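# Unload three sand cores from the mould onto boards

## Task

Remove three sand cores from the mould: the long core with a rounded nose, plus the two upright bladed cores sitting in the mould half on the robot's right side. Place all three on the plywood boards next to the mould and release them. The two remaining cores must still be standing in the mould.

## Robot and tools

Robot: two six-joint arms, left_arm and right_arm, each with a parallel gripper and a wrist camera (cam_left_wrist, cam_right_wrist, both 896x504). Joint order in every row and every result list is always: waist, shoulder, elbow, wrist pitch, wrist yaw, wrist roll. Stated ranges in rad: waist -2.618 to 3.054, shoulder 0.000 to 3.142, elbow 0.000 to 3.142, wrist pitch -1.571 to 1.571, wrist yaw -1.571 to 1.571, wrist roll -2.094 to 2.094; true ends may differ by up to 0.059 rad.

Frames: scene frame has its origin at table height midway between the nominal bases, +z up, +x out over the table, left_arm on +y (image left/right is unrelated). Calibrated bases: left_arm at (+0.031, +0.345, 0) m, quat_wxyz (+1.000, 0, 0, +0.008); right_arm at (+0.030, -0.335, 0) m, quat_wxyz (+1.000, 0, 0, -0.014); both have up = +z. Each arm's end_effector_position (m) and end_effector_quat_wxyz, and its camera pose, are in that arm's own base frame; fixed things are in the scene frame. Reported hand poses can be off by a few cm, more at long reach. The gripper's fingers point along its +z and open along its y; the reported point sits between the pads about 1 cm short of the tips.

A row is one flat list of 14 numbers, each in [-1, 1], covering both arms even if one is idle: left_arm's six joint values then its opening, then right_arm's six joint values then its opening. Joint values are offsets, not poses: they count from the Joint targets shown at the start of the action (or move), not from the previous row. Scale: 1.0 equals 2.224 rad for waist, shoulder, elbow and 8.485 rad for the three wrist joints. Opening is absolute: +1 fully open, -1 closed; between those the fingers go to where grip_measured would read that value. Sending 0 for a gripper means close-to-middle, so resend its current command to keep it unchanged; sending 0 for joints re-commands the current targets.

execute_actions: actions is a list of actions; each action is up to 15 rows, one per 1/30 s step, the last row held to fill 15 steps. cameras picks images (omitted/null/["all"] = all, [] = none). An empty actions list just reports state. An action asking a joint more than 0.059 rad beyond its range is rejected for both arms; a bad first action rejects the whole call.

move: target is one 14-number row or a list of up to 15 rows, all offsets from the same starting Joint targets. speed (rad/s, 0.01 to 12.57, default 0.5) caps the fastest joint; may be one per target. blend (rad) rounds corners in a list. opening_speed (per second on the -1..+1 scale, at least 0.2) ramps the fingers; use a low value when closing on cores. blocking=false returns early while motion continues. The paths do not avoid obstacles or the other arm. Result adds a move: line, e.g. done, off_target (resting more than 0.035 rad from target), moving, held, fault; limits=held means steps were withheld. Done does not prove contact or no contact.

wait: seconds 0 to 10; arms hold their last command, a running move goes on. stop: brakes the running move (needs braking room). zoom_image: camera (cam_left_wrist or cam_right_wrist) and region [x0, y0, x1, y1] in pixels, at most 504x504, from that camera's latest image. finished_scene: scene = current scene number; irreversible, call once the cores rest on the boards released.

Results: Joint positions and Joint velocities per arm (rad, rad/s) plus finger gap (m; 0.094 open). Joint targets are the base for your next offsets. joint sent to its limit means a joint was clipped at its end. joint command not followed means the clearance check altered targets. Joint torques are total drive output, noisy, offset, and wrap at ±28 N m on joints 1-3. grip_measured is on the opening scale, reads a bit wide when empty; under a firm squeeze it reads somewhat under the part width. grip_effort_nm is motor effort (negative closes), not pad force. Tool commands shows current commands. MOTOR HOT appears at 75 °C; at 90 °C the arm folds and idles; at 100 °C it collapses.

Motion notes: joint speed is limited and targets stay within a lead of measured angles (0.339 rad big joints, 2.2 rad wrist); targets placing a gripper over 200 mm from its current spot are scaled back. Tiny commands may not start a joint. To release a push, command targets back past the measured positions. To let go, command an opening well above grip_measured.

Avoid: dropping cores or releasing them while moving, fast or hard contact, pressing into the mould or boards, gripper-to-gripper contact (including gripping the other arm's fingers), knocking over the two cores that must stay, and anything leaving the table. Holding loads or stretched poses heats motors. Loose objects may occasionally be nudged by outside pushes.

Each tool is called after "Call:" in YAML: its name, and indented under it one key for each argument.

## Session

Call:
execute_actions:
  actions: []

Scene clock: 0.00 s.
left_arm: end_effector_position=(+0.3493, -0.0518, +0.2095) grip_measured=+1.000 grip_effort_nm=n/a end_effector_quat_wxyz=(+0.534, -0.007, +0.815, -0.226) | right_arm: end_effector_position=(+0.3046, +0.0783, +0.1820) grip_measured=+1.000 grip_effort_nm=n/a end_effector_quat_wxyz=(+0.477, +0.034, +0.863, +0.162)
Joint positions: left_arm=[0.059 1.017 0.578 0.071 0.424 -0.25 0.094] | right_arm=[0.21 0.854 0.562 -0.224 -0.068 0.329 0.094]
Joint velocities: within noise
Joint torques (N m): no reading
Heat: left arm: 30 °C; right arm: 31 °C.
Joint targets: left_arm=[0.059 1.010 0.587 0.072 0.427 -0.248] | right_arm=[0.210 0.847 0.574 -0.220 -0.067 0.327]
Tool commands: left_gripper/opening=+1.0 right_gripper/opening=+1.0

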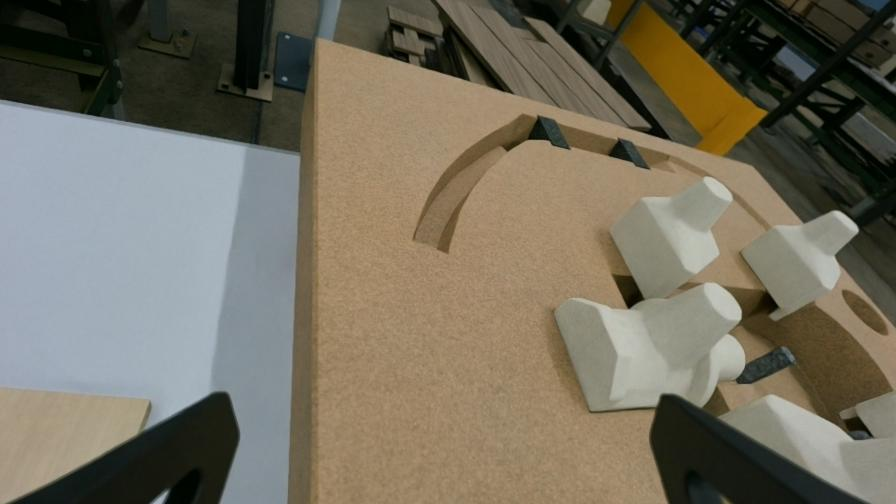

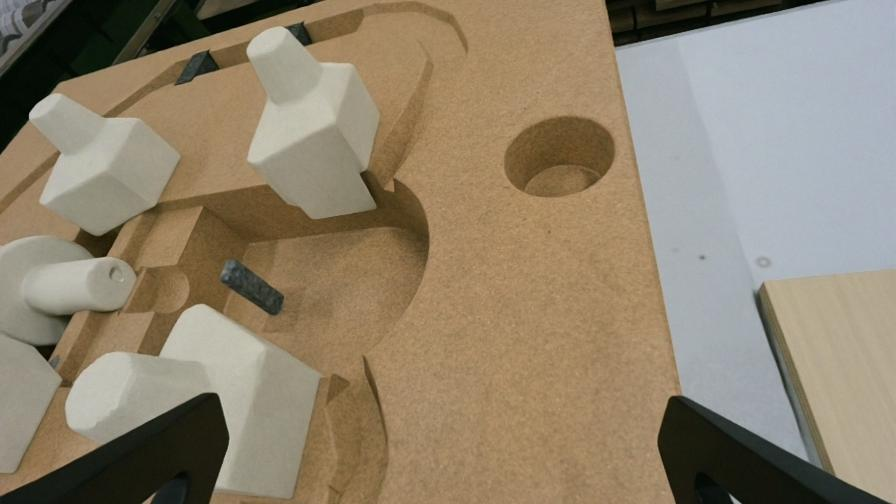

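Call:
move:
  target: [-0.1614,0.0854,0.5072,-0.1753,-0.0503,0.0292,1,0.0405,0.1587,0.513,-0.1408,0.0079,-0.0385,1]
  speed: 0.8

Scene clock: 17.73 s.
left_arm: end_effector_position=(+0.2509, -0.0761, +0.3388) grip_measured=+1.000 grip_effort_nm=0.032 end_effector_quat_wxyz=(+0.322, +0.136, +0.935, -0.053) | right_arm: end_effector_position=(+0.2519, +0.0783, +0.3368) grip_measured=+1.000 grip_effort_nm=0.022 end_effector_quat_wxyz=(+0.320, -0.136, +0.936, +0.052)
Joint positions: left_arm=[-0.292 1.194 1.696 -1.408 0.009 -0.007 0.094] | right_arm=[0.292 1.198 1.689 -1.402 -0.008 0.007 0.094]
Joint velocities: within noise
Joint torques (N m): left_arm=[-0.49 -1.47 5.81 1.55 -0.08 0.01] | right_arm=[0.66 -1.68 6.64 0.96 0.06 -0.1]
Heat: left arm: 33 °C; right arm: 34 °C.
Joint targets: left_arm=[-0.300 1.200 1.716 -1.416 0.000 -0.001] | right_arm=[0.300 1.200 1.715 -1.415 0.000 0.000]
move: done

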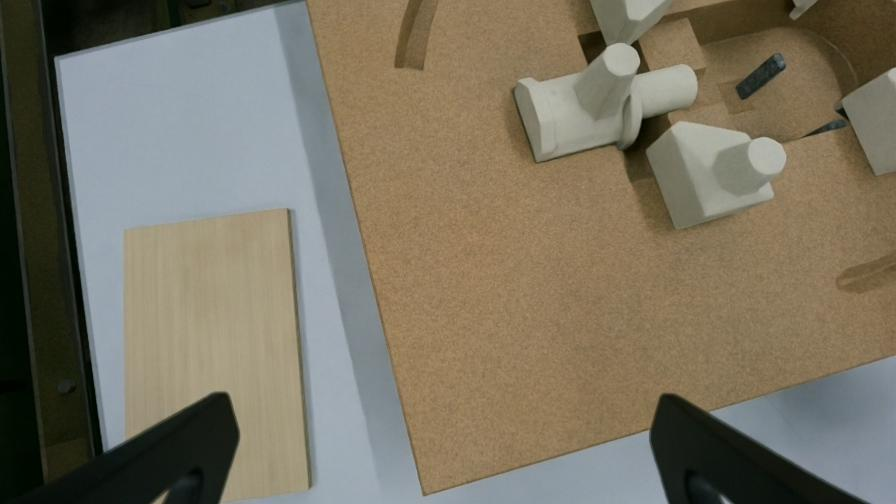

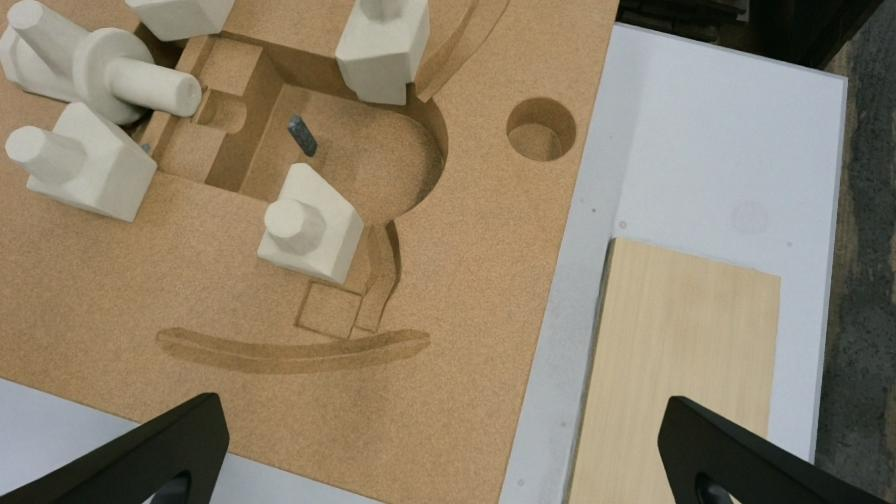

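Call:
move:
  target: [0,0,0,0,0,0,1,0.081,0.2203,0.1225,0.002,0,0,1]
  speed: 0.8
  cameras: ["cam_right_wrist"]

Call:
zoom_image:
  camera: "cam_right_wrist"
  region: [200, 50, 600, 450]

Scene clock: 42.30 s.
left_arm: end_effector_position=(+0.2507, -0.0760, +0.3387) grip_measured=+1.000 grip_effort_nm=0.032 end_effector_quat_wxyz=(+0.321, +0.136, +0.936, -0.052) | right_arm: end_effector_position=(+0.3340, +0.1748, +0.2763) grip_measured=+1.000 grip_effort_nm=0.022 end_effector_quat_wxyz=(+0.206, -0.229, +0.950, +0.053)
Joint positions: left_arm=[-0.292 1.194 1.696 -1.409 0.009 -0.007 0.094] | right_arm=[0.477 1.695 1.959 -1.405 -0.005 0.006 0.094]
Joint velocities: within noise
Joint torques (N m): left_arm=[-0.46 -1.44 5.71 1.56 -0.06 0.01] | right_arm=[0.18 -6.72 7.32 0.85 0.04 -0.1]
Heat: left arm: 34 °C; right arm: 33 °C.
Joint targets: left_arm=[-0.300 1.200 1.716 -1.415 0.000 -0.001] | right_arm=[0.480 1.690 1.988 -1.398 0.000 0.000]
move: done
Images, in order (width x height): cam_right_wrist 896x504.

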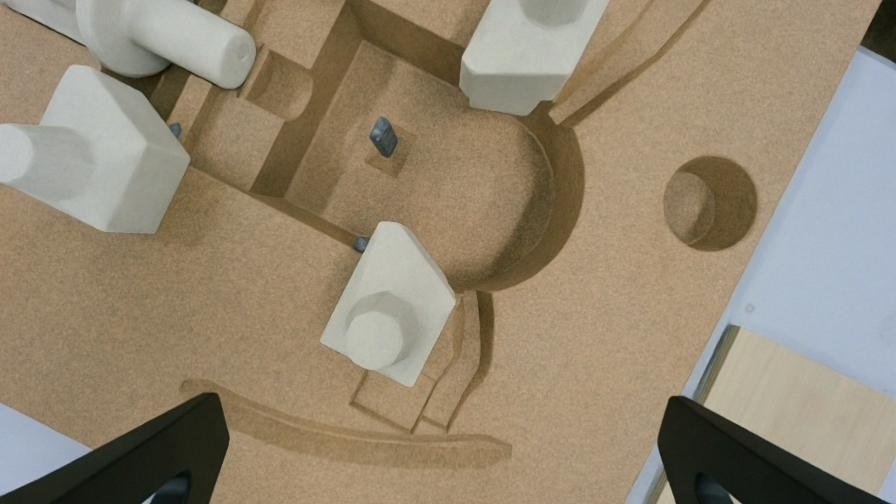

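Scaled by 1.260.

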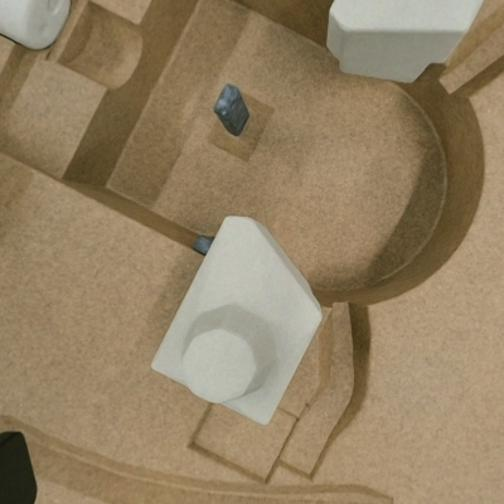

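Call:
move:
  target: [0,0,0,0,0,0,1,0.0929,-0.0099,-0.1241,0.0233,0.0332,0.0712,1]
  speed: 0.7
  cameras: ["cam_right_wrist"]

Scene clock: 95.63 s.
left_arm: end_effector_position=(+0.2507, -0.0760, +0.3387) grip_measured=+1.000 grip_effort_nm=0.027 end_effector_quat_wxyz=(+0.321, +0.136, +0.936, -0.052) | right_arm: end_effector_position=(+0.3280, +0.2075, +0.2215) grip_measured=+1.000 grip_effort_nm=0.022 end_effector_quat_wxyz=(+0.227, -0.017, +0.974, +0.006)
Joint positions: left_arm=[-0.292 1.194 1.696 -1.409 0.009 -0.007 0.094] | right_arm=[0.683 1.695 1.72 -1.218 0.266 0.596 0.094]
Joint velocities: within noise
Joint torques (N m): left_arm=[-0.61 -1.43 5.76 1.54 -0.07 0.01] | right_arm=[0.38 -8.91 4.81 0.86 0.26 0.03]
Heat: left arm: 35 °C; right arm: 35 °C.
Joint targets: left_arm=[-0.300 1.200 1.716 -1.415 0.000 -0.001] | right_arm=[0.687 1.668 1.712 -1.200 0.282 0.605]
move: done
Images, in order (width x height): cam_right_wrist 896x504.

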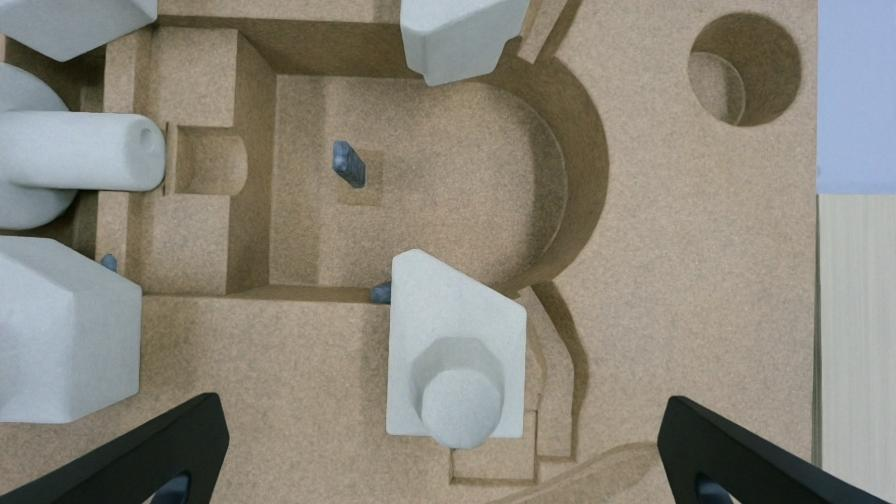

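Call:
move:
  target: [0,0,0,0,0,0,1,0,-0.0279,-0.2077,0.0466,0,0,1]
  speed: 0.35
  cameras: ["cam_right_wrist"]

Scene clock: 106.03 s.
left_arm: end_effector_position=(+0.2507, -0.0760, +0.3387) grip_measured=+1.000 grip_effort_nm=0.027 end_effector_quat_wxyz=(+0.321, +0.136, +0.936, -0.052) | right_arm: end_effector_position=(+0.3190, +0.2000, +0.1206) grip_measured=+1.000 grip_effort_nm=0.032 end_effector_quat_wxyz=(+0.223, -0.018, +0.975, +0.002)
Joint positions: left_arm=[-0.292 1.194 1.696 -1.409 0.009 -0.007 0.094] | right_arm=[0.683 1.638 1.258 -0.826 0.267 0.597 0.094]
Joint velocities: within noise
Joint torques (N m): left_arm=[-0.58 -1.44 5.81 1.55 -0.07 0.02] | right_arm=[0.38 -8.96 5.01 0.86 0.25 0.05]
Heat: left arm: 35 °C; right arm: 37 °C.
Joint targets: left_arm=[-0.300 1.200 1.716 -1.415 0.000 -0.001] | right_arm=[0.687 1.606 1.250 -0.805 0.282 0.604]
move: done
Images, in order (width x height): cam_right_wrist 896x504.

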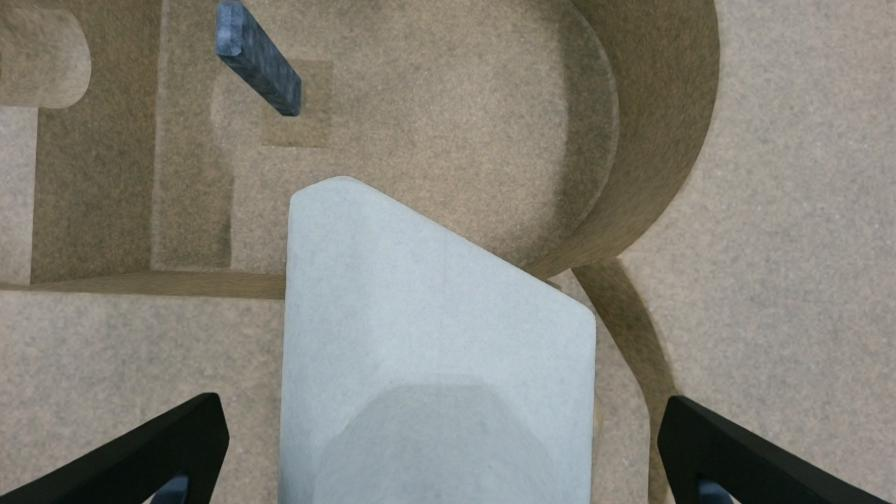

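Call:
move:
  target: [0,0,0,0,0,0,1,0,0,0,0,0,0,-0.1]
  opening_speed: 0.6
  cameras: ["cam_right_wrist"]

Scene clock: 110.53 s.
left_arm: end_effector_position=(+0.2507, -0.0760, +0.3387) grip_measured=+1.000 grip_effort_nm=0.027 end_effector_quat_wxyz=(+0.321, +0.136, +0.936, -0.052) | right_arm: end_effector_position=(+0.3193, +0.2008, +0.1207) grip_measured=+0.158 grip_effort_nm=-1.004 end_effector_quat_wxyz=(+0.223, -0.017, +0.975, +0.004)
Joint positions: left_arm=[-0.292 1.194 1.696 -1.409 0.009 -0.007 0.094] | right_arm=[0.683 1.638 1.258 -0.823 0.265 0.598 0.054]
Joint velocities: within noise
Joint torques (N m): left_arm=[-0.55 -1.47 5.78 1.56 -0.07 0.01] | right_arm=[0.36 -8.99 5.03 0.84 0.27 0.03]
Heat: left arm: 35 °C; right arm: 36 °C.
Joint targets: left_arm=[-0.300 1.200 1.716 -1.415 0.000 -0.001] | right_arm=[0.687 1.606 1.250 -0.805 0.282 0.604]
move: done
Images, in order (width x height): cam_right_wrist 896x504.

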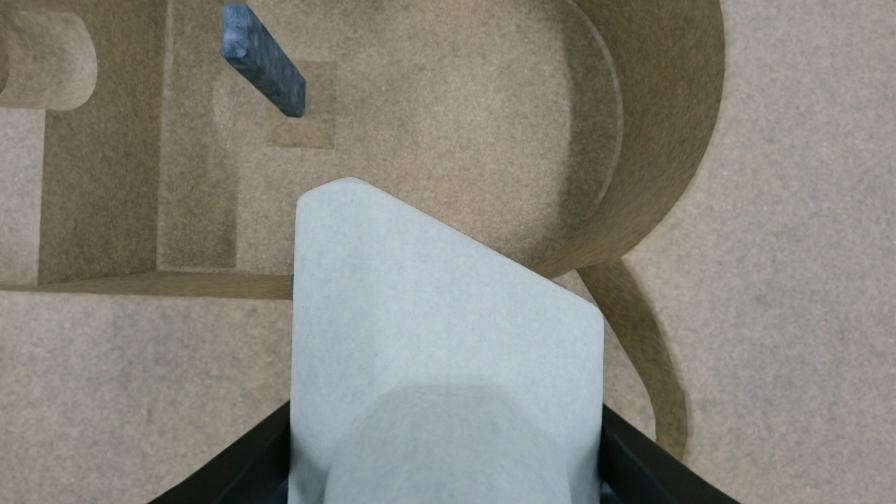

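Call:
move:
  target:
    - [0,0,0,0,0,0,1,0,-0.0045,0.0481,-0.0138,0,0,-0.1]
    - [0,0,0,0,0,0,1,0,0.0012,0.1416,-0.0368,0,0,-0.1]
    - [0,0,0,0,0,0,1,0,0.0243,0.2572,-0.061,0,0,-0.1]
  speed: 0.25
  blend: 0.03

Scene clock: 118.70 s.
left_arm: end_effector_position=(+0.2507, -0.0760, +0.3387) grip_measured=+1.000 grip_effort_nm=0.027 end_effector_quat_wxyz=(+0.321, +0.136, +0.936, -0.052) | right_arm: end_effector_position=(+0.3092, +0.1935, +0.2395) grip_measured=+0.158 grip_effort_nm=-1.004 end_effector_quat_wxyz=(+0.211, -0.018, +0.977, -0.002)
Joint positions: left_arm=[-0.292 1.194 1.696 -1.409 0.009 -0.007 0.094] | right_arm=[0.683 1.664 1.774 -1.341 0.261 0.601 0.054]
Joint velocities: within noise
Joint torques (N m): left_arm=[-0.58 -1.44 5.78 1.56 -0.06 0.03] | right_arm=[0.29 -6.53 9.09 0.82 0.32 0]
Heat: left arm: 35 °C; right arm: 36 °C.
Joint targets: left_arm=[-0.300 1.200 1.716 -1.415 0.000 -0.001] | right_arm=[0.687 1.660 1.822 -1.322 0.281 0.604]
move: off_target (right_arm); right_arm: the elbow is farthest, 0.048 rad from its target

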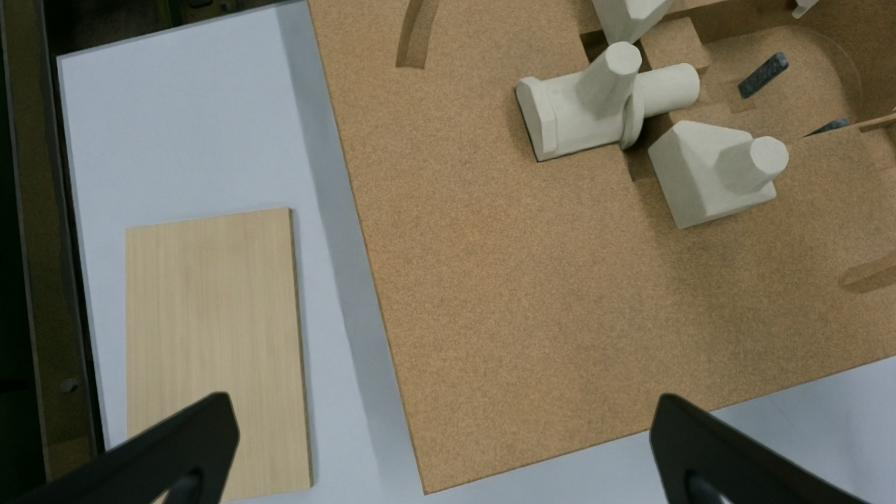

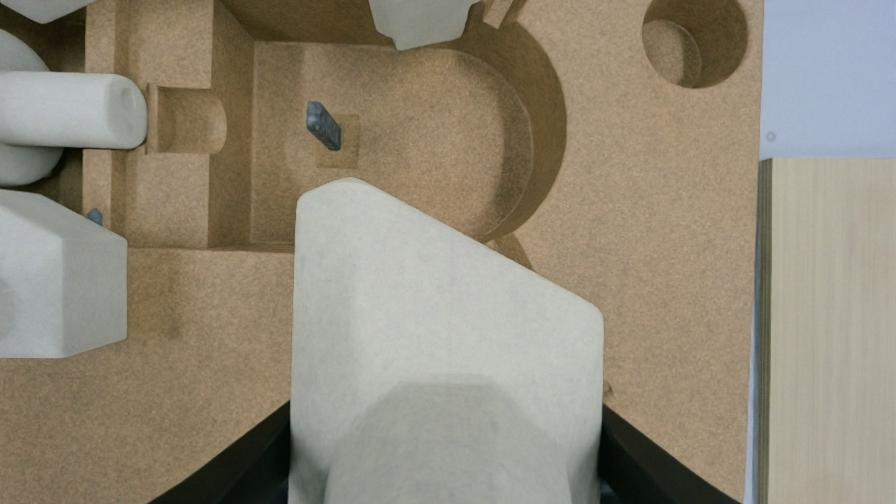

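Call:
move:
  target: [-0.25,0,0,0.08,0,0,1,0,0,0,0,0,0,-0.1]
  speed: 0.7
  cameras: ["cam_left_wrist"]

Scene clock: 134.23 s.
left_arm: end_effector_position=(+0.2313, -0.2624, +0.4727) grip_measured=+1.000 grip_effort_nm=0.017 end_effector_quat_wxyz=(+0.557, +0.325, +0.720, -0.256) | right_arm: end_effector_position=(+0.3090, +0.1933, +0.2393) grip_measured=+0.158 grip_effort_nm=-1.004 end_effector_quat_wxyz=(+0.210, -0.018, +0.977, -0.003)
Joint positions: left_arm=[-0.849 1.194 1.696 -0.753 0.005 -0.006 0.094] | right_arm=[0.683 1.664 1.774 -1.343 0.261 0.601 0.054]
Joint velocities: within noise
Joint torques (N m): left_arm=[-0.47 -1.89 6.27 2.38 -0.03 0.02] | right_arm=[0.36 -6.56 9.1 0.83 0.31 -0.01]
Heat: left arm: 35 °C; right arm: 36 °C.
Joint targets: left_arm=[-0.856 1.200 1.716 -0.737 0.000 0.000] | right_arm=[0.687 1.660 1.822 -1.322 0.281 0.604]
move: off_target (right_arm); right_arm: the elbow is farthest, 0.048 rad from its target
Images, in order (width x height): cam_left_wrist 896x504.

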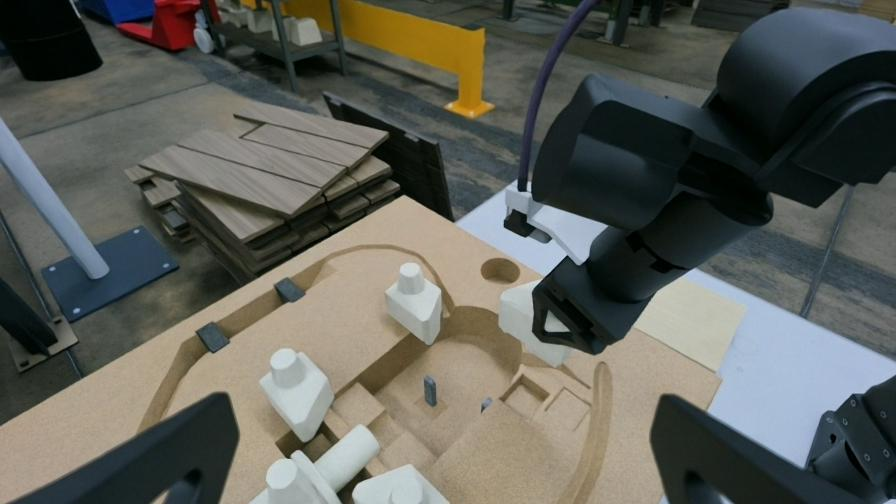

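Call:
zoom_image:
  camera: "cam_left_wrist"
  region: [380, 240, 660, 440]

Scaled by 1.800.

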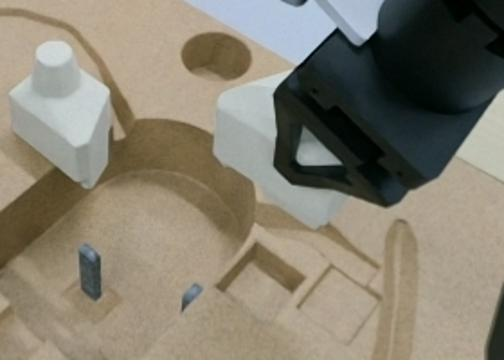

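Call:
move:
  target:
    - [0,0,0,0,0,0,1,-0.4438,0,0,0,0,0,-0.1]
    - [0,0,0,0,0,0,1,-0.5629,-0.1897,-0.5155,0.1744,-0.0936,-0.0956,-0.1]
  speed: 0.6
  blend: 0.1

Scene clock: 171.67 s.
left_arm: end_effector_position=(+0.2313, -0.2625, +0.4729) grip_measured=+1.000 grip_effort_nm=0.022 end_effector_quat_wxyz=(+0.557, +0.324, +0.720, -0.256) | right_arm: end_effector_position=(+0.3593, -0.1262, +0.1550) grip_measured=+0.158 grip_effort_nm=-1.004 end_effector_quat_wxyz=(+0.509, +0.042, +0.859, +0.022)
Joint positions: left_arm=[-0.849 1.194 1.696 -0.751 0.005 -0.006 0.094] | right_arm=[-0.557 1.283 0.665 0.045 -0.478 -0.196 0.054]
Joint velocities: within noise
Joint torques (N m): left_arm=[-0.51 -1.88 6.26 2.37 -0.01 0.01] | right_arm=[-0.66 -7.57 6.69 2.42 -0.46 -0.16]
Heat: left arm: 37 °C; right arm: 37 °C.
Joint targets: left_arm=[-0.856 1.200 1.716 -0.737 0.000 0.000] | right_arm=[-0.565 1.238 0.675 0.158 -0.513 -0.207]
move: off_target (right_arm); right_arm: the wrist pitch is farthest, 0.112 rad from its target

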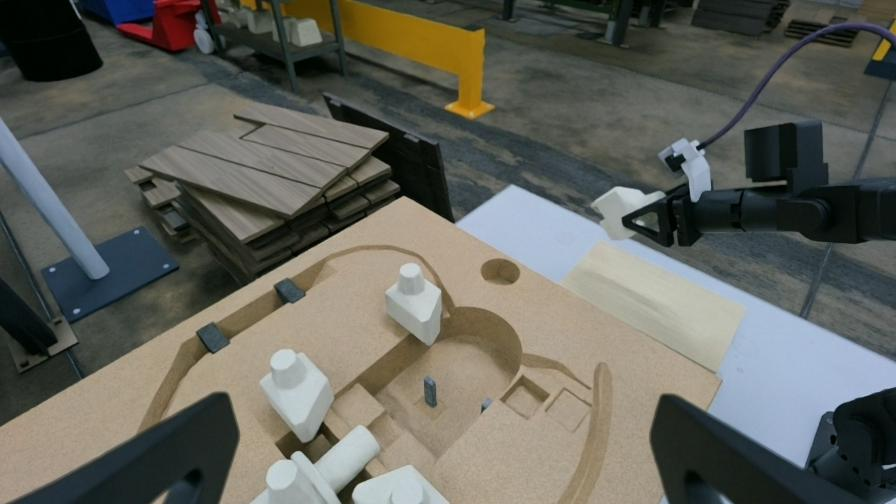

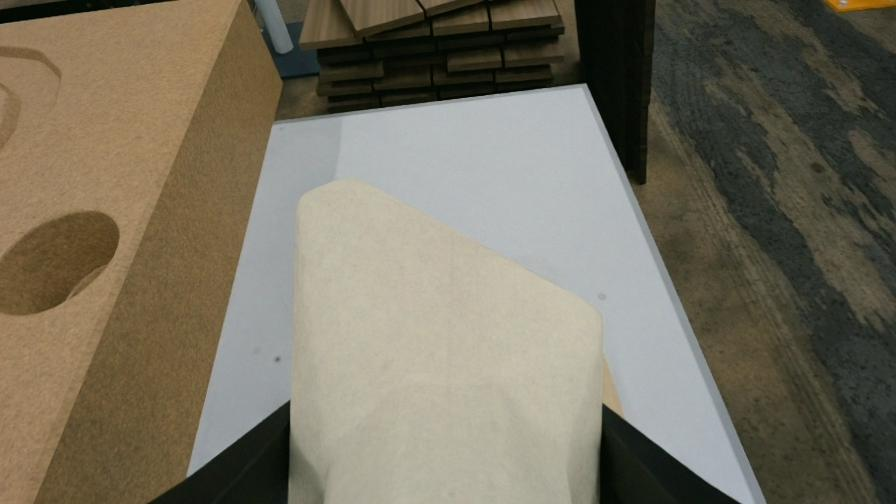

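Call:
move:
  target: [0,0,0,0,0,0,1,0,0.1349,-0.1158,0.0851,-0.0035,0,-0.1]
  speed: 0.3

Call:
zoom_image:
  camera: "cam_left_wrist"
  region: [540, 160, 780, 400]

Scene clock: 179.80 s.
left_arm: end_effector_position=(+0.2313, -0.2625, +0.4729) grip_measured=+1.000 grip_effort_nm=0.032 end_effector_quat_wxyz=(+0.557, +0.324, +0.720, -0.256) | right_arm: end_effector_position=(+0.3703, -0.1256, +0.1032) grip_measured=+0.158 grip_effort_nm=-1.004 end_effector_quat_wxyz=(+0.584, +0.001, +0.812, -0.004)
Joint positions: left_arm=[-0.849 1.194 1.696 -0.751 0.005 -0.006 0.094] | right_arm=[-0.557 1.546 0.41 0.761 -0.518 -0.198 0.054]
Joint velocities: within noise
Joint torques (N m): left_arm=[-0.49 -1.95 6.26 2.37 -0.02 -0.02] | right_arm=[-0.64 -5.24 5.09 2.58 -0.32 -0.13]
Heat: left arm: 38 °C; right arm: 38 °C.
Joint targets: left_arm=[-0.856 1.200 1.716 -0.737 0.000 0.000] | right_arm=[-0.565 1.538 0.417 0.880 -0.542 -0.207]
move: off_target (right_arm); right_arm: the wrist pitch is farthest, 0.119 rad from its target

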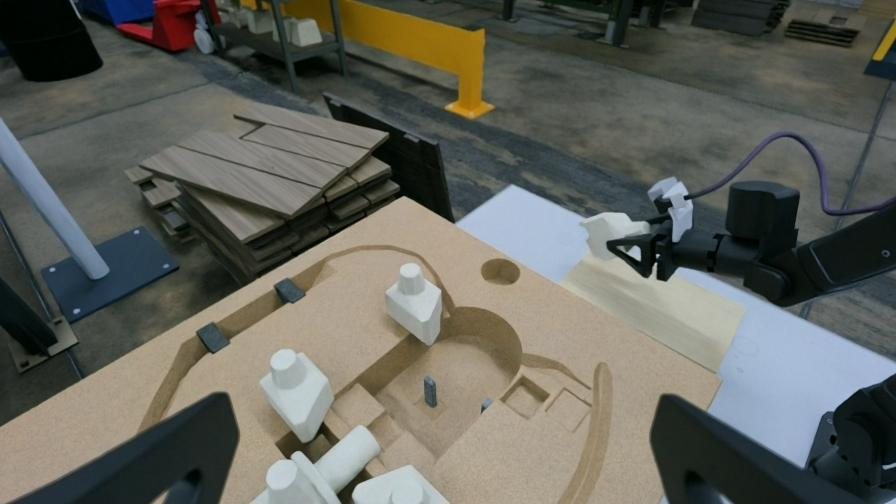

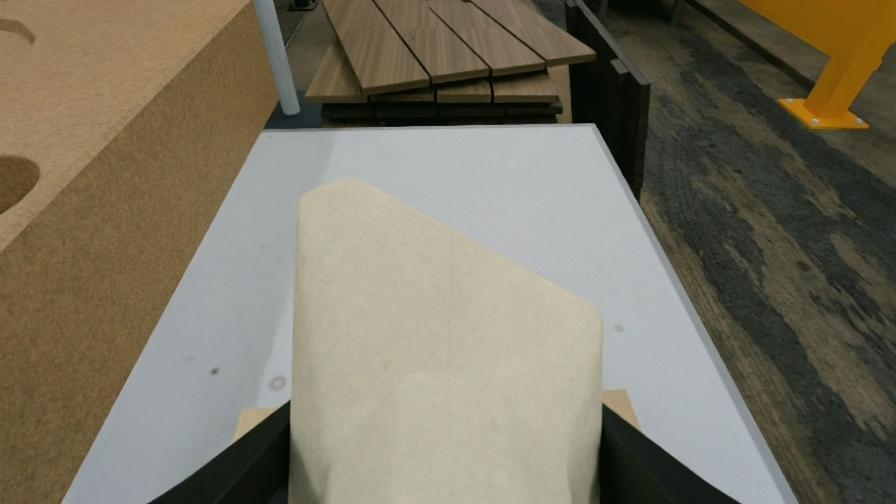

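Scaled by 2.100.

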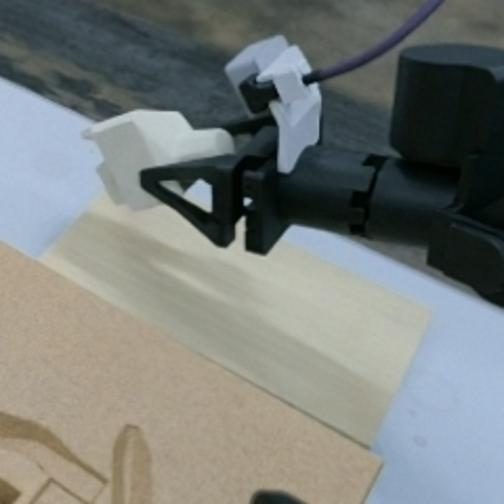

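Call:
move:
  target: [0,0,0,0,0,0,1,0,0.0848,-0.0173,0.0247,0,0,-0.1]
  speed: 0.15
  cameras: ["cam_left_wrist"]

Call:
zoom_image:
  camera: "cam_left_wrist"
  region: [540, 180, 740, 340]

Scene clock: 189.43 s.
left_arm: end_effector_position=(+0.2313, -0.2625, +0.4729) grip_measured=+1.000 grip_effort_nm=0.032 end_effector_quat_wxyz=(+0.557, +0.324, +0.720, -0.256) | right_arm: end_effector_position=(+0.3714, -0.1260, +0.0685) grip_measured=+0.158 grip_effort_nm=-1.004 end_effector_quat_wxyz=(+0.581, +0.001, +0.814, -0.002)
Joint positions: left_arm=[-0.849 1.194 1.696 -0.751 0.005 -0.006 0.094] | right_arm=[-0.557 1.732 0.376 0.973 -0.52 -0.199 0.054]
Joint velocities: within noise
Joint torques (N m): left_arm=[-0.51 -1.89 6.2 2.37 -0.04 0.01] | right_arm=[-0.69 -5.6 3.85 2.53 -0.32 -0.13]
Heat: left arm: 38 °C; right arm: 41 °C.
Joint targets: left_arm=[-0.856 1.200 1.716 -0.737 0.000 0.000] | right_arm=[-0.565 1.727 0.379 1.089 -0.542 -0.207]
move: off_target (right_arm); right_arm: the wrist pitch is farthest, 0.117 rad from its target
Images, in order (width x height): cam_left_wrist 896x504.

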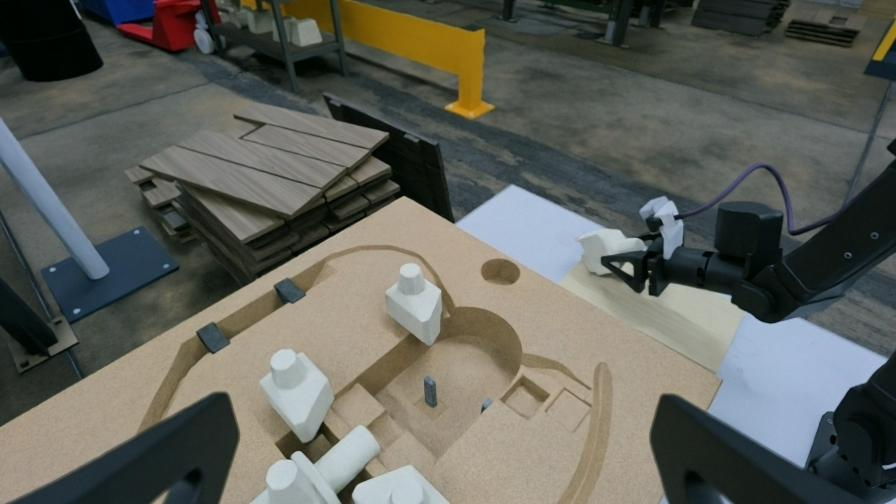

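Scaled by 2.520.

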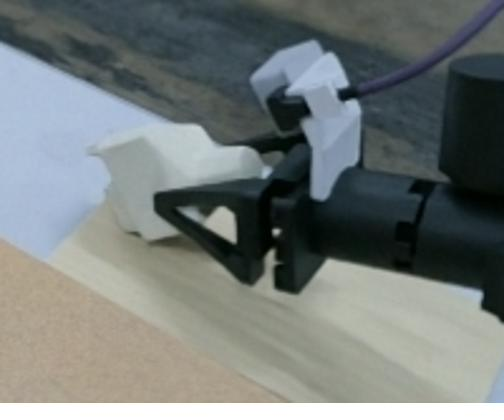

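Call:
move:
  target: [0,0,0,0,0,0,1,0,0.055,-0.008,0.0155,0,0,-0.1]
  speed: 0.12
  cameras: ["cam_left_wrist", "cam_right_wrist"]

Call:
zoom_image:
  camera: "cam_left_wrist"
  region: [540, 180, 740, 340]

Scene clock: 193.13 s.
left_arm: end_effector_position=(+0.2313, -0.2625, +0.4729) grip_measured=+1.000 grip_effort_nm=0.027 end_effector_quat_wxyz=(+0.557, +0.324, +0.720, -0.256) | right_arm: end_effector_position=(+0.3758, -0.1265, +0.0640) grip_measured=+0.158 grip_effort_nm=-1.004 end_effector_quat_wxyz=(+0.604, -0.013, +0.797, -0.011)
Joint positions: left_arm=[-0.849 1.194 1.696 -0.751 0.005 -0.006 0.094] | right_arm=[-0.557 1.843 0.364 1.159 -0.532 -0.2 0.054]
Joint velocities: within noise
Joint torques (N m): left_arm=[-0.53 -1.89 6.24 2.38 -0.03 0] | right_arm=[-0.66 -5.11 2.82 2.02 -0.19 -0.11]
Heat: left arm: 38 °C; right arm: 42 °C.
Joint targets: left_arm=[-0.856 1.200 1.716 -0.737 0.000 0.000] | right_arm=[-0.565 1.849 0.361 1.221 -0.542 -0.207]
move: off_target (right_arm); right_arm: the wrist pitch is farthest, 0.061 rad from its target

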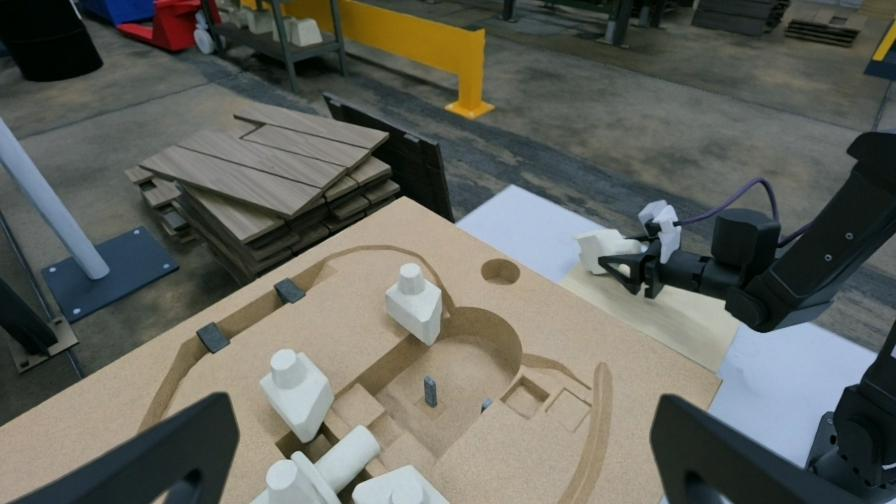

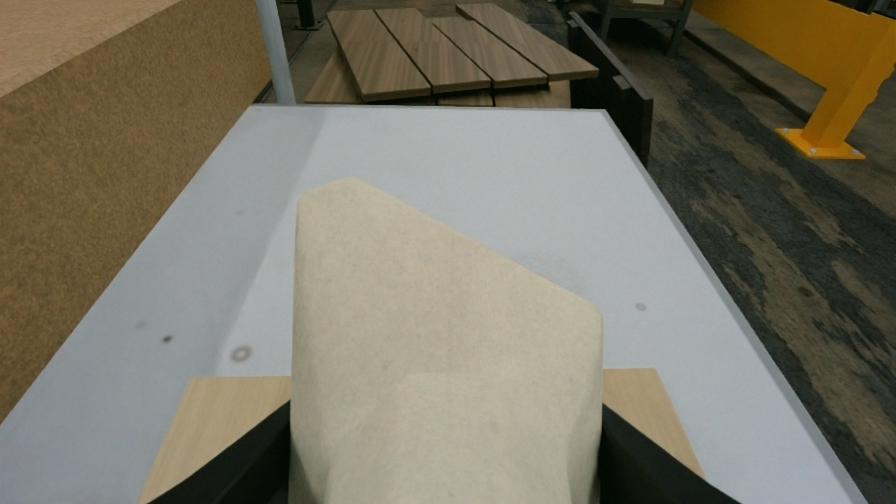

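Scaled by 2.520.

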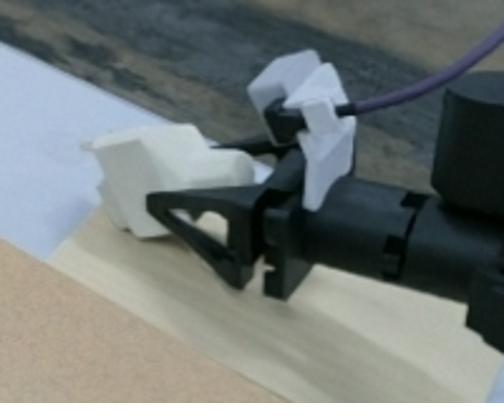

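Call:
move:
  target:
    - [0,0,0,0,0,0,1,0,0,0,0,0,0,0.14]
    - [0,0,0,0,0,0,1,0,0.06,-0.002,0.009,0,0,0.14]
  speed: 0.12
  opening_speed: 0.3

Call:
zoom_image:
  camera: "cam_left_wrist"
  region: [540, 180, 740, 340]

Scene clock: 200.80 s.
left_arm: end_effector_position=(+0.2313, -0.2625, +0.4729) grip_measured=+1.000 grip_effort_nm=0.027 end_effector_quat_wxyz=(+0.557, +0.324, +0.720, -0.256) | right_arm: end_effector_position=(+0.3798, -0.1248, +0.0598) grip_measured=+0.158 grip_effort_nm=-1.004 end_effector_quat_wxyz=(+0.625, -0.027, +0.780, -0.013)
Joint positions: left_arm=[-0.849 1.194 1.696 -0.751 0.005 -0.006 0.094] | right_arm=[-0.557 1.957 0.364 1.333 -0.556 -0.195 0.054]
Joint velocities: within noise
Joint torques (N m): left_arm=[-0.58 -1.95 6.26 2.37 -0.06 0] | right_arm=[-0.66 -3.97 1.95 1.14 0.05 -0.17]
Heat: left arm: 39 °C; right arm: 42 °C.
Joint targets: left_arm=[-0.856 1.200 1.716 -0.737 0.000 0.000] | right_arm=[-0.565 1.983 0.357 1.297 -0.542 -0.207]
move: done

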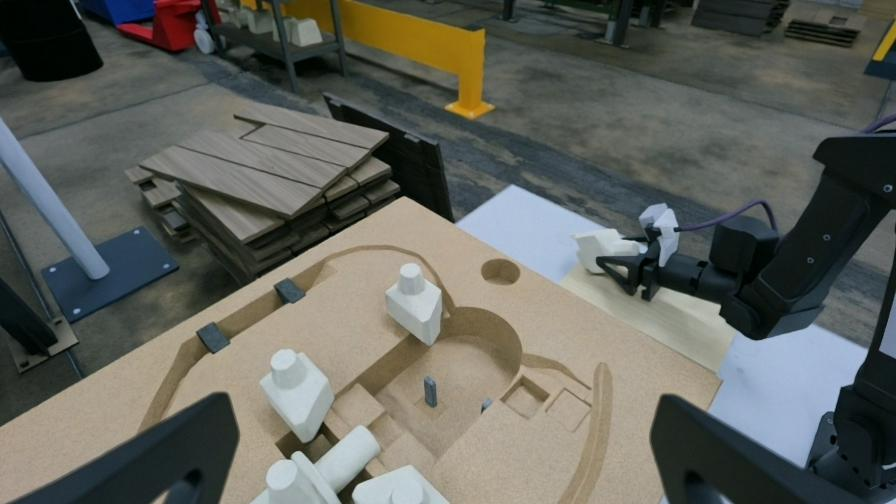

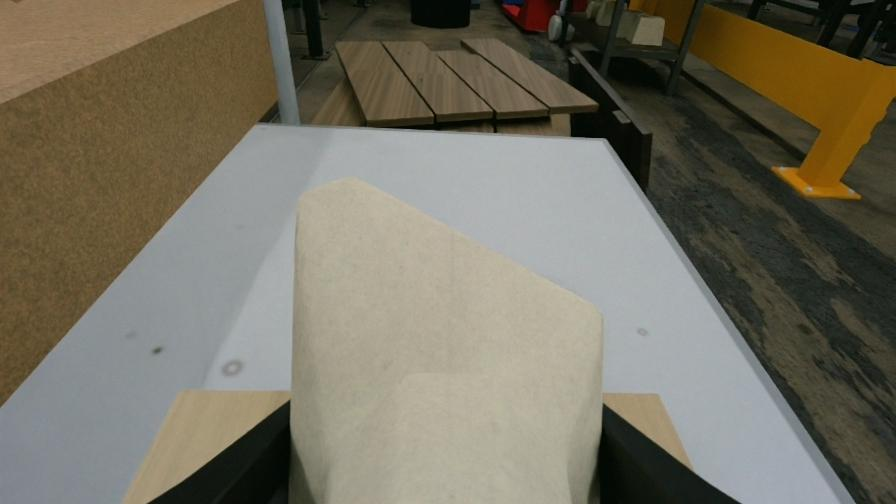

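Scaled by 2.520.

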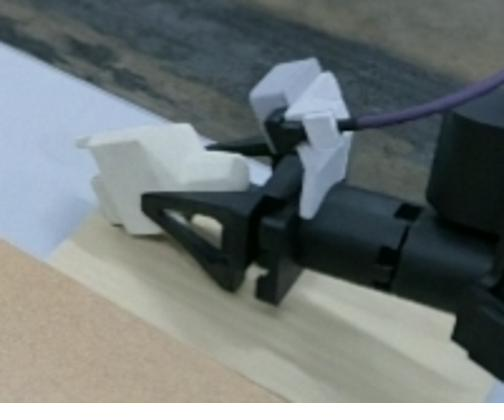

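Call:
move:
  target: [0,0,0,0,0,0,1,0,0,0,0,0,0,0.165]
  opening_speed: 0.2
  cameras: ["cam_left_wrist"]

Call:
zoom_image:
  camera: "cam_left_wrist"
  region: [540, 180, 740, 340]

Scene clock: 205.27 s.
left_arm: end_effector_position=(+0.2313, -0.2625, +0.4729) grip_measured=+1.000 grip_effort_nm=0.032 end_effector_quat_wxyz=(+0.557, +0.324, +0.720, -0.256) | right_arm: end_effector_position=(+0.3798, -0.1248, +0.0599) grip_measured=+0.167 grip_effort_nm=-0.774 end_effector_quat_wxyz=(+0.625, -0.027, +0.780, -0.013)
Joint positions: left_arm=[-0.849 1.194 1.696 -0.751 0.005 -0.006 0.094] | right_arm=[-0.557 1.957 0.364 1.334 -0.556 -0.195 0.055]
Joint velocities: left_arm=[within noise] | right_arm=[-0.007 0.002 -0.007 0.081 -0.022 -0.022 -0.004]
Joint torques (N m): left_arm=[-0.5 -1.84 6.2 2.36 -0.04 0] | right_arm=[-0.66 -3.99 1.95 1.12 0.05 -0.18]
Heat: left arm: 39 °C; right arm: 41 °C.
Joint targets: left_arm=[-0.856 1.200 1.716 -0.737 0.000 0.000] | right_arm=[-0.565 1.983 0.357 1.297 -0.542 -0.207]
move: off_target (right_arm); right_arm: the wrist pitch is farthest, 0.037 rad from its target
Images, in order (width x height): cam_left_wrist 896x504.

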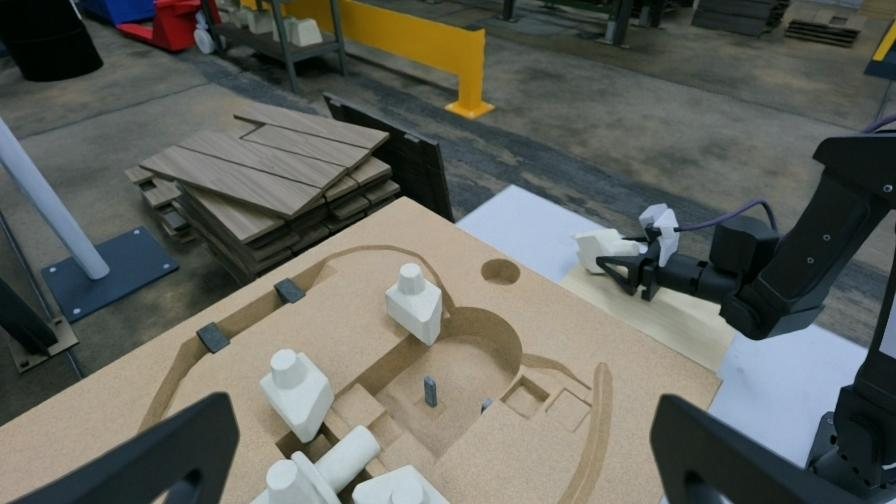

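Scaled by 2.520.

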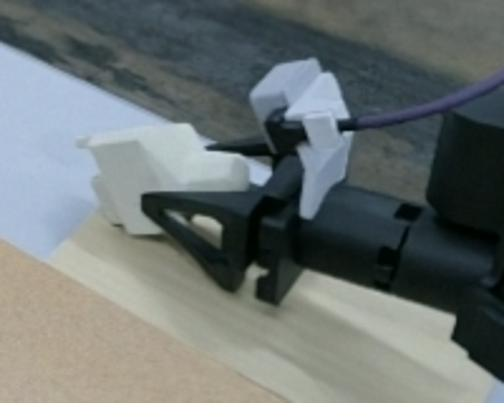

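Call:
move:
  target:
    - [0,0,0,0,0,0,1,0,0,0,0,0,0,0.17]
    - [0,0,0,0,0,0,1,0,0,0,0,0,0,0.174]
    - [0,0,0,0,0,0,1,0,0,0,0,0,0,0.178]
    - [0,0,0,0,0,0,1,0,0,0,0,0,0,0.182]
    - [0,0,0,0,0,0,1,0,0,0,0,0,0,0.186]
  opening_speed: 0.2
  cameras: ["cam_left_wrist"]

Call:
zoom_image:
  camera: "cam_left_wrist"
  region: [540, 180, 740, 340]

Scene clock: 212.17 s.
left_arm: end_effector_position=(+0.2313, -0.2625, +0.4730) grip_measured=+1.000 grip_effort_nm=0.027 end_effector_quat_wxyz=(+0.558, +0.324, +0.720, -0.256) | right_arm: end_effector_position=(+0.3796, -0.1252, +0.0599) grip_measured=+0.186 grip_effort_nm=0.037 end_effector_quat_wxyz=(+0.625, -0.027, +0.780, -0.013)
Joint positions: left_arm=[-0.849 1.194 1.696 -0.751 0.005 -0.006 0.094] | right_arm=[-0.559 1.957 0.364 1.334 -0.557 -0.195 0.056]
Joint velocities: within noise
Joint torques (N m): left_arm=[-0.46 -1.85 6.22 2.39 -0.01 0] | right_arm=[-0.54 -3.99 1.94 1.13 0.06 -0.18]
Heat: left arm: 39 °C; right arm: 39 °C.
Joint targets: left_arm=[-0.856 1.200 1.716 -0.736 0.000 0.000] | right_arm=[-0.565 1.983 0.357 1.297 -0.542 -0.207]
move: off_target (right_arm); target 2's new numbers were sent with right_arm's wrist pitch 0.037 rad from that target; target 3's new numbers were sent with right_arm's wrist pitch 0.037 rad from that target; target 4's new numbers were sent with right_arm's wrist pitch 0.037 rad from that target; target 5's new numbers were sent with right_arm's wrist pitch 0.037 rad from that target; right_arm: the wrist pitch is farthest, 0.037 rad from its target
Images, in order (width x height): cam_left_wrist 896x504.

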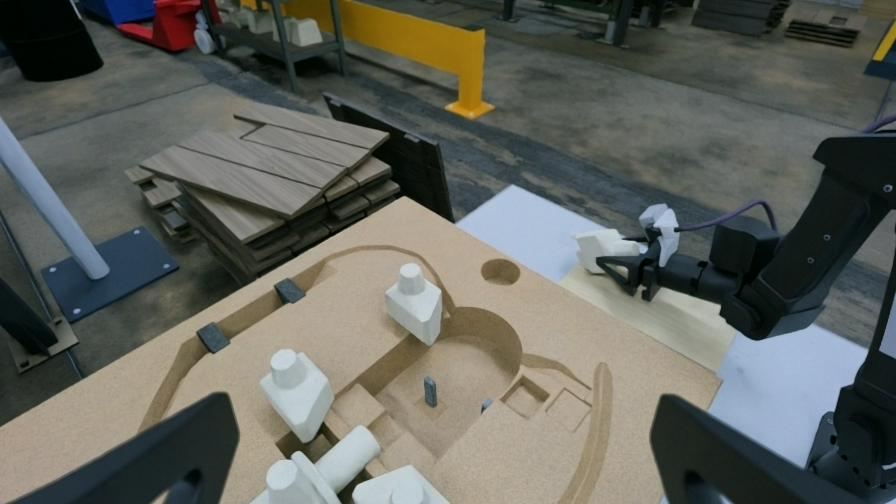

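Scaled by 2.520.

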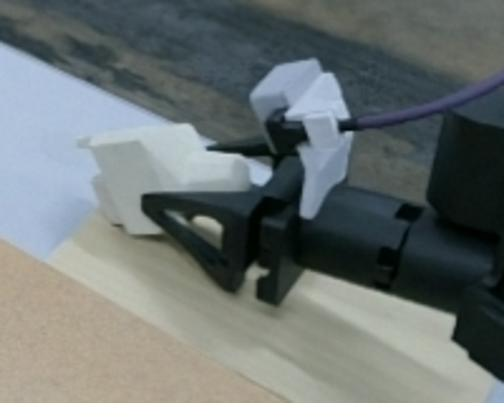

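Call:
move:
  target:
    - [0,0,0,0,0,0,1,0,0,0,0,0,0,0.195]
    - [0,0,0,0,0,0,1,0,0,0,0,0,0,0.205]
    - [0,0,0,0,0,0,1,0,0,0,0,0,0,0.215]
    - [0,0,0,0,0,0,1,0,0,0,0,0,0,0.24]
  opening_speed: 0.2

Call:
zoom_image:
  camera: "cam_left_wrist"
  region: [540, 180, 740, 340]

Scene clock: 217.70 s.
left_arm: end_effector_position=(+0.2313, -0.2625, +0.4730) grip_measured=+1.000 grip_effort_nm=0.032 end_effector_quat_wxyz=(+0.558, +0.324, +0.720, -0.256) | right_arm: end_effector_position=(+0.3759, -0.1252, +0.0456) grip_measured=+0.237 grip_effort_nm=0.183 end_effector_quat_wxyz=(+0.607, -0.015, +0.795, -0.005)
Joint positions: left_arm=[-0.849 1.194 1.696 -0.751 0.005 -0.006 0.094] | right_arm=[-0.561 1.972 0.362 1.296 -0.548 -0.195 0.058]
Joint velocities: within noise
Joint torques (N m): left_arm=[-0.51 -1.84 6.2 2.35 -0.02 0] | right_arm=[-0.43 -5.12 2.02 1.44 -0.03 -0.18]
Heat: left arm: 39 °C; right arm: 39 °C.
Joint targets: left_arm=[-0.856 1.200 1.716 -0.736 0.000 0.000] | right_arm=[-0.565 1.983 0.357 1.297 -0.542 -0.207]
move: done

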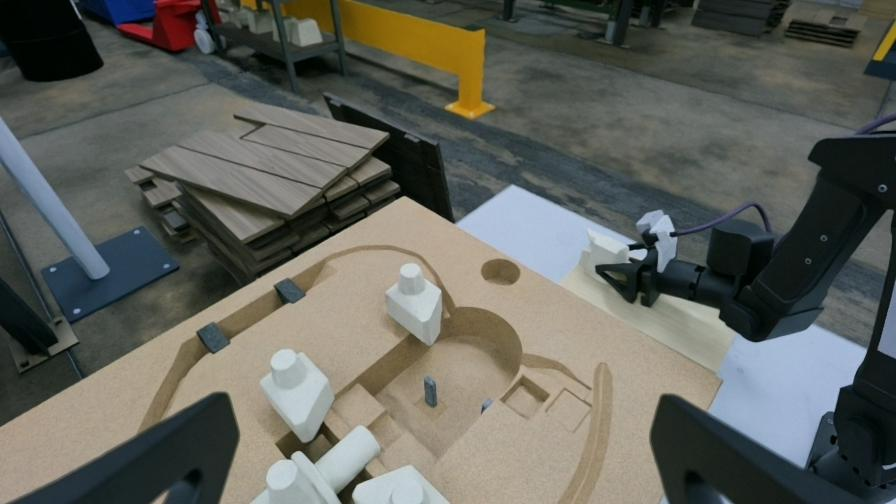

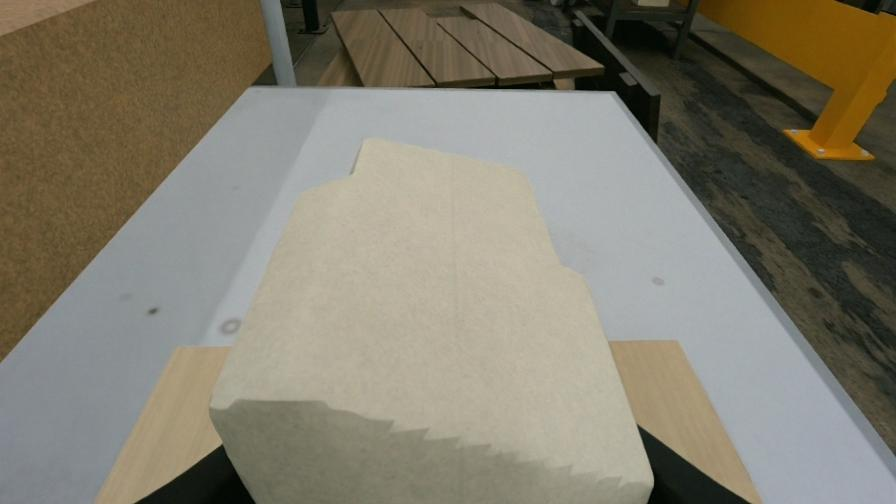

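Scaled by 2.520.

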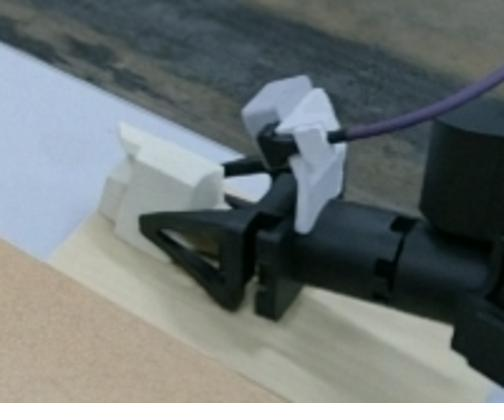

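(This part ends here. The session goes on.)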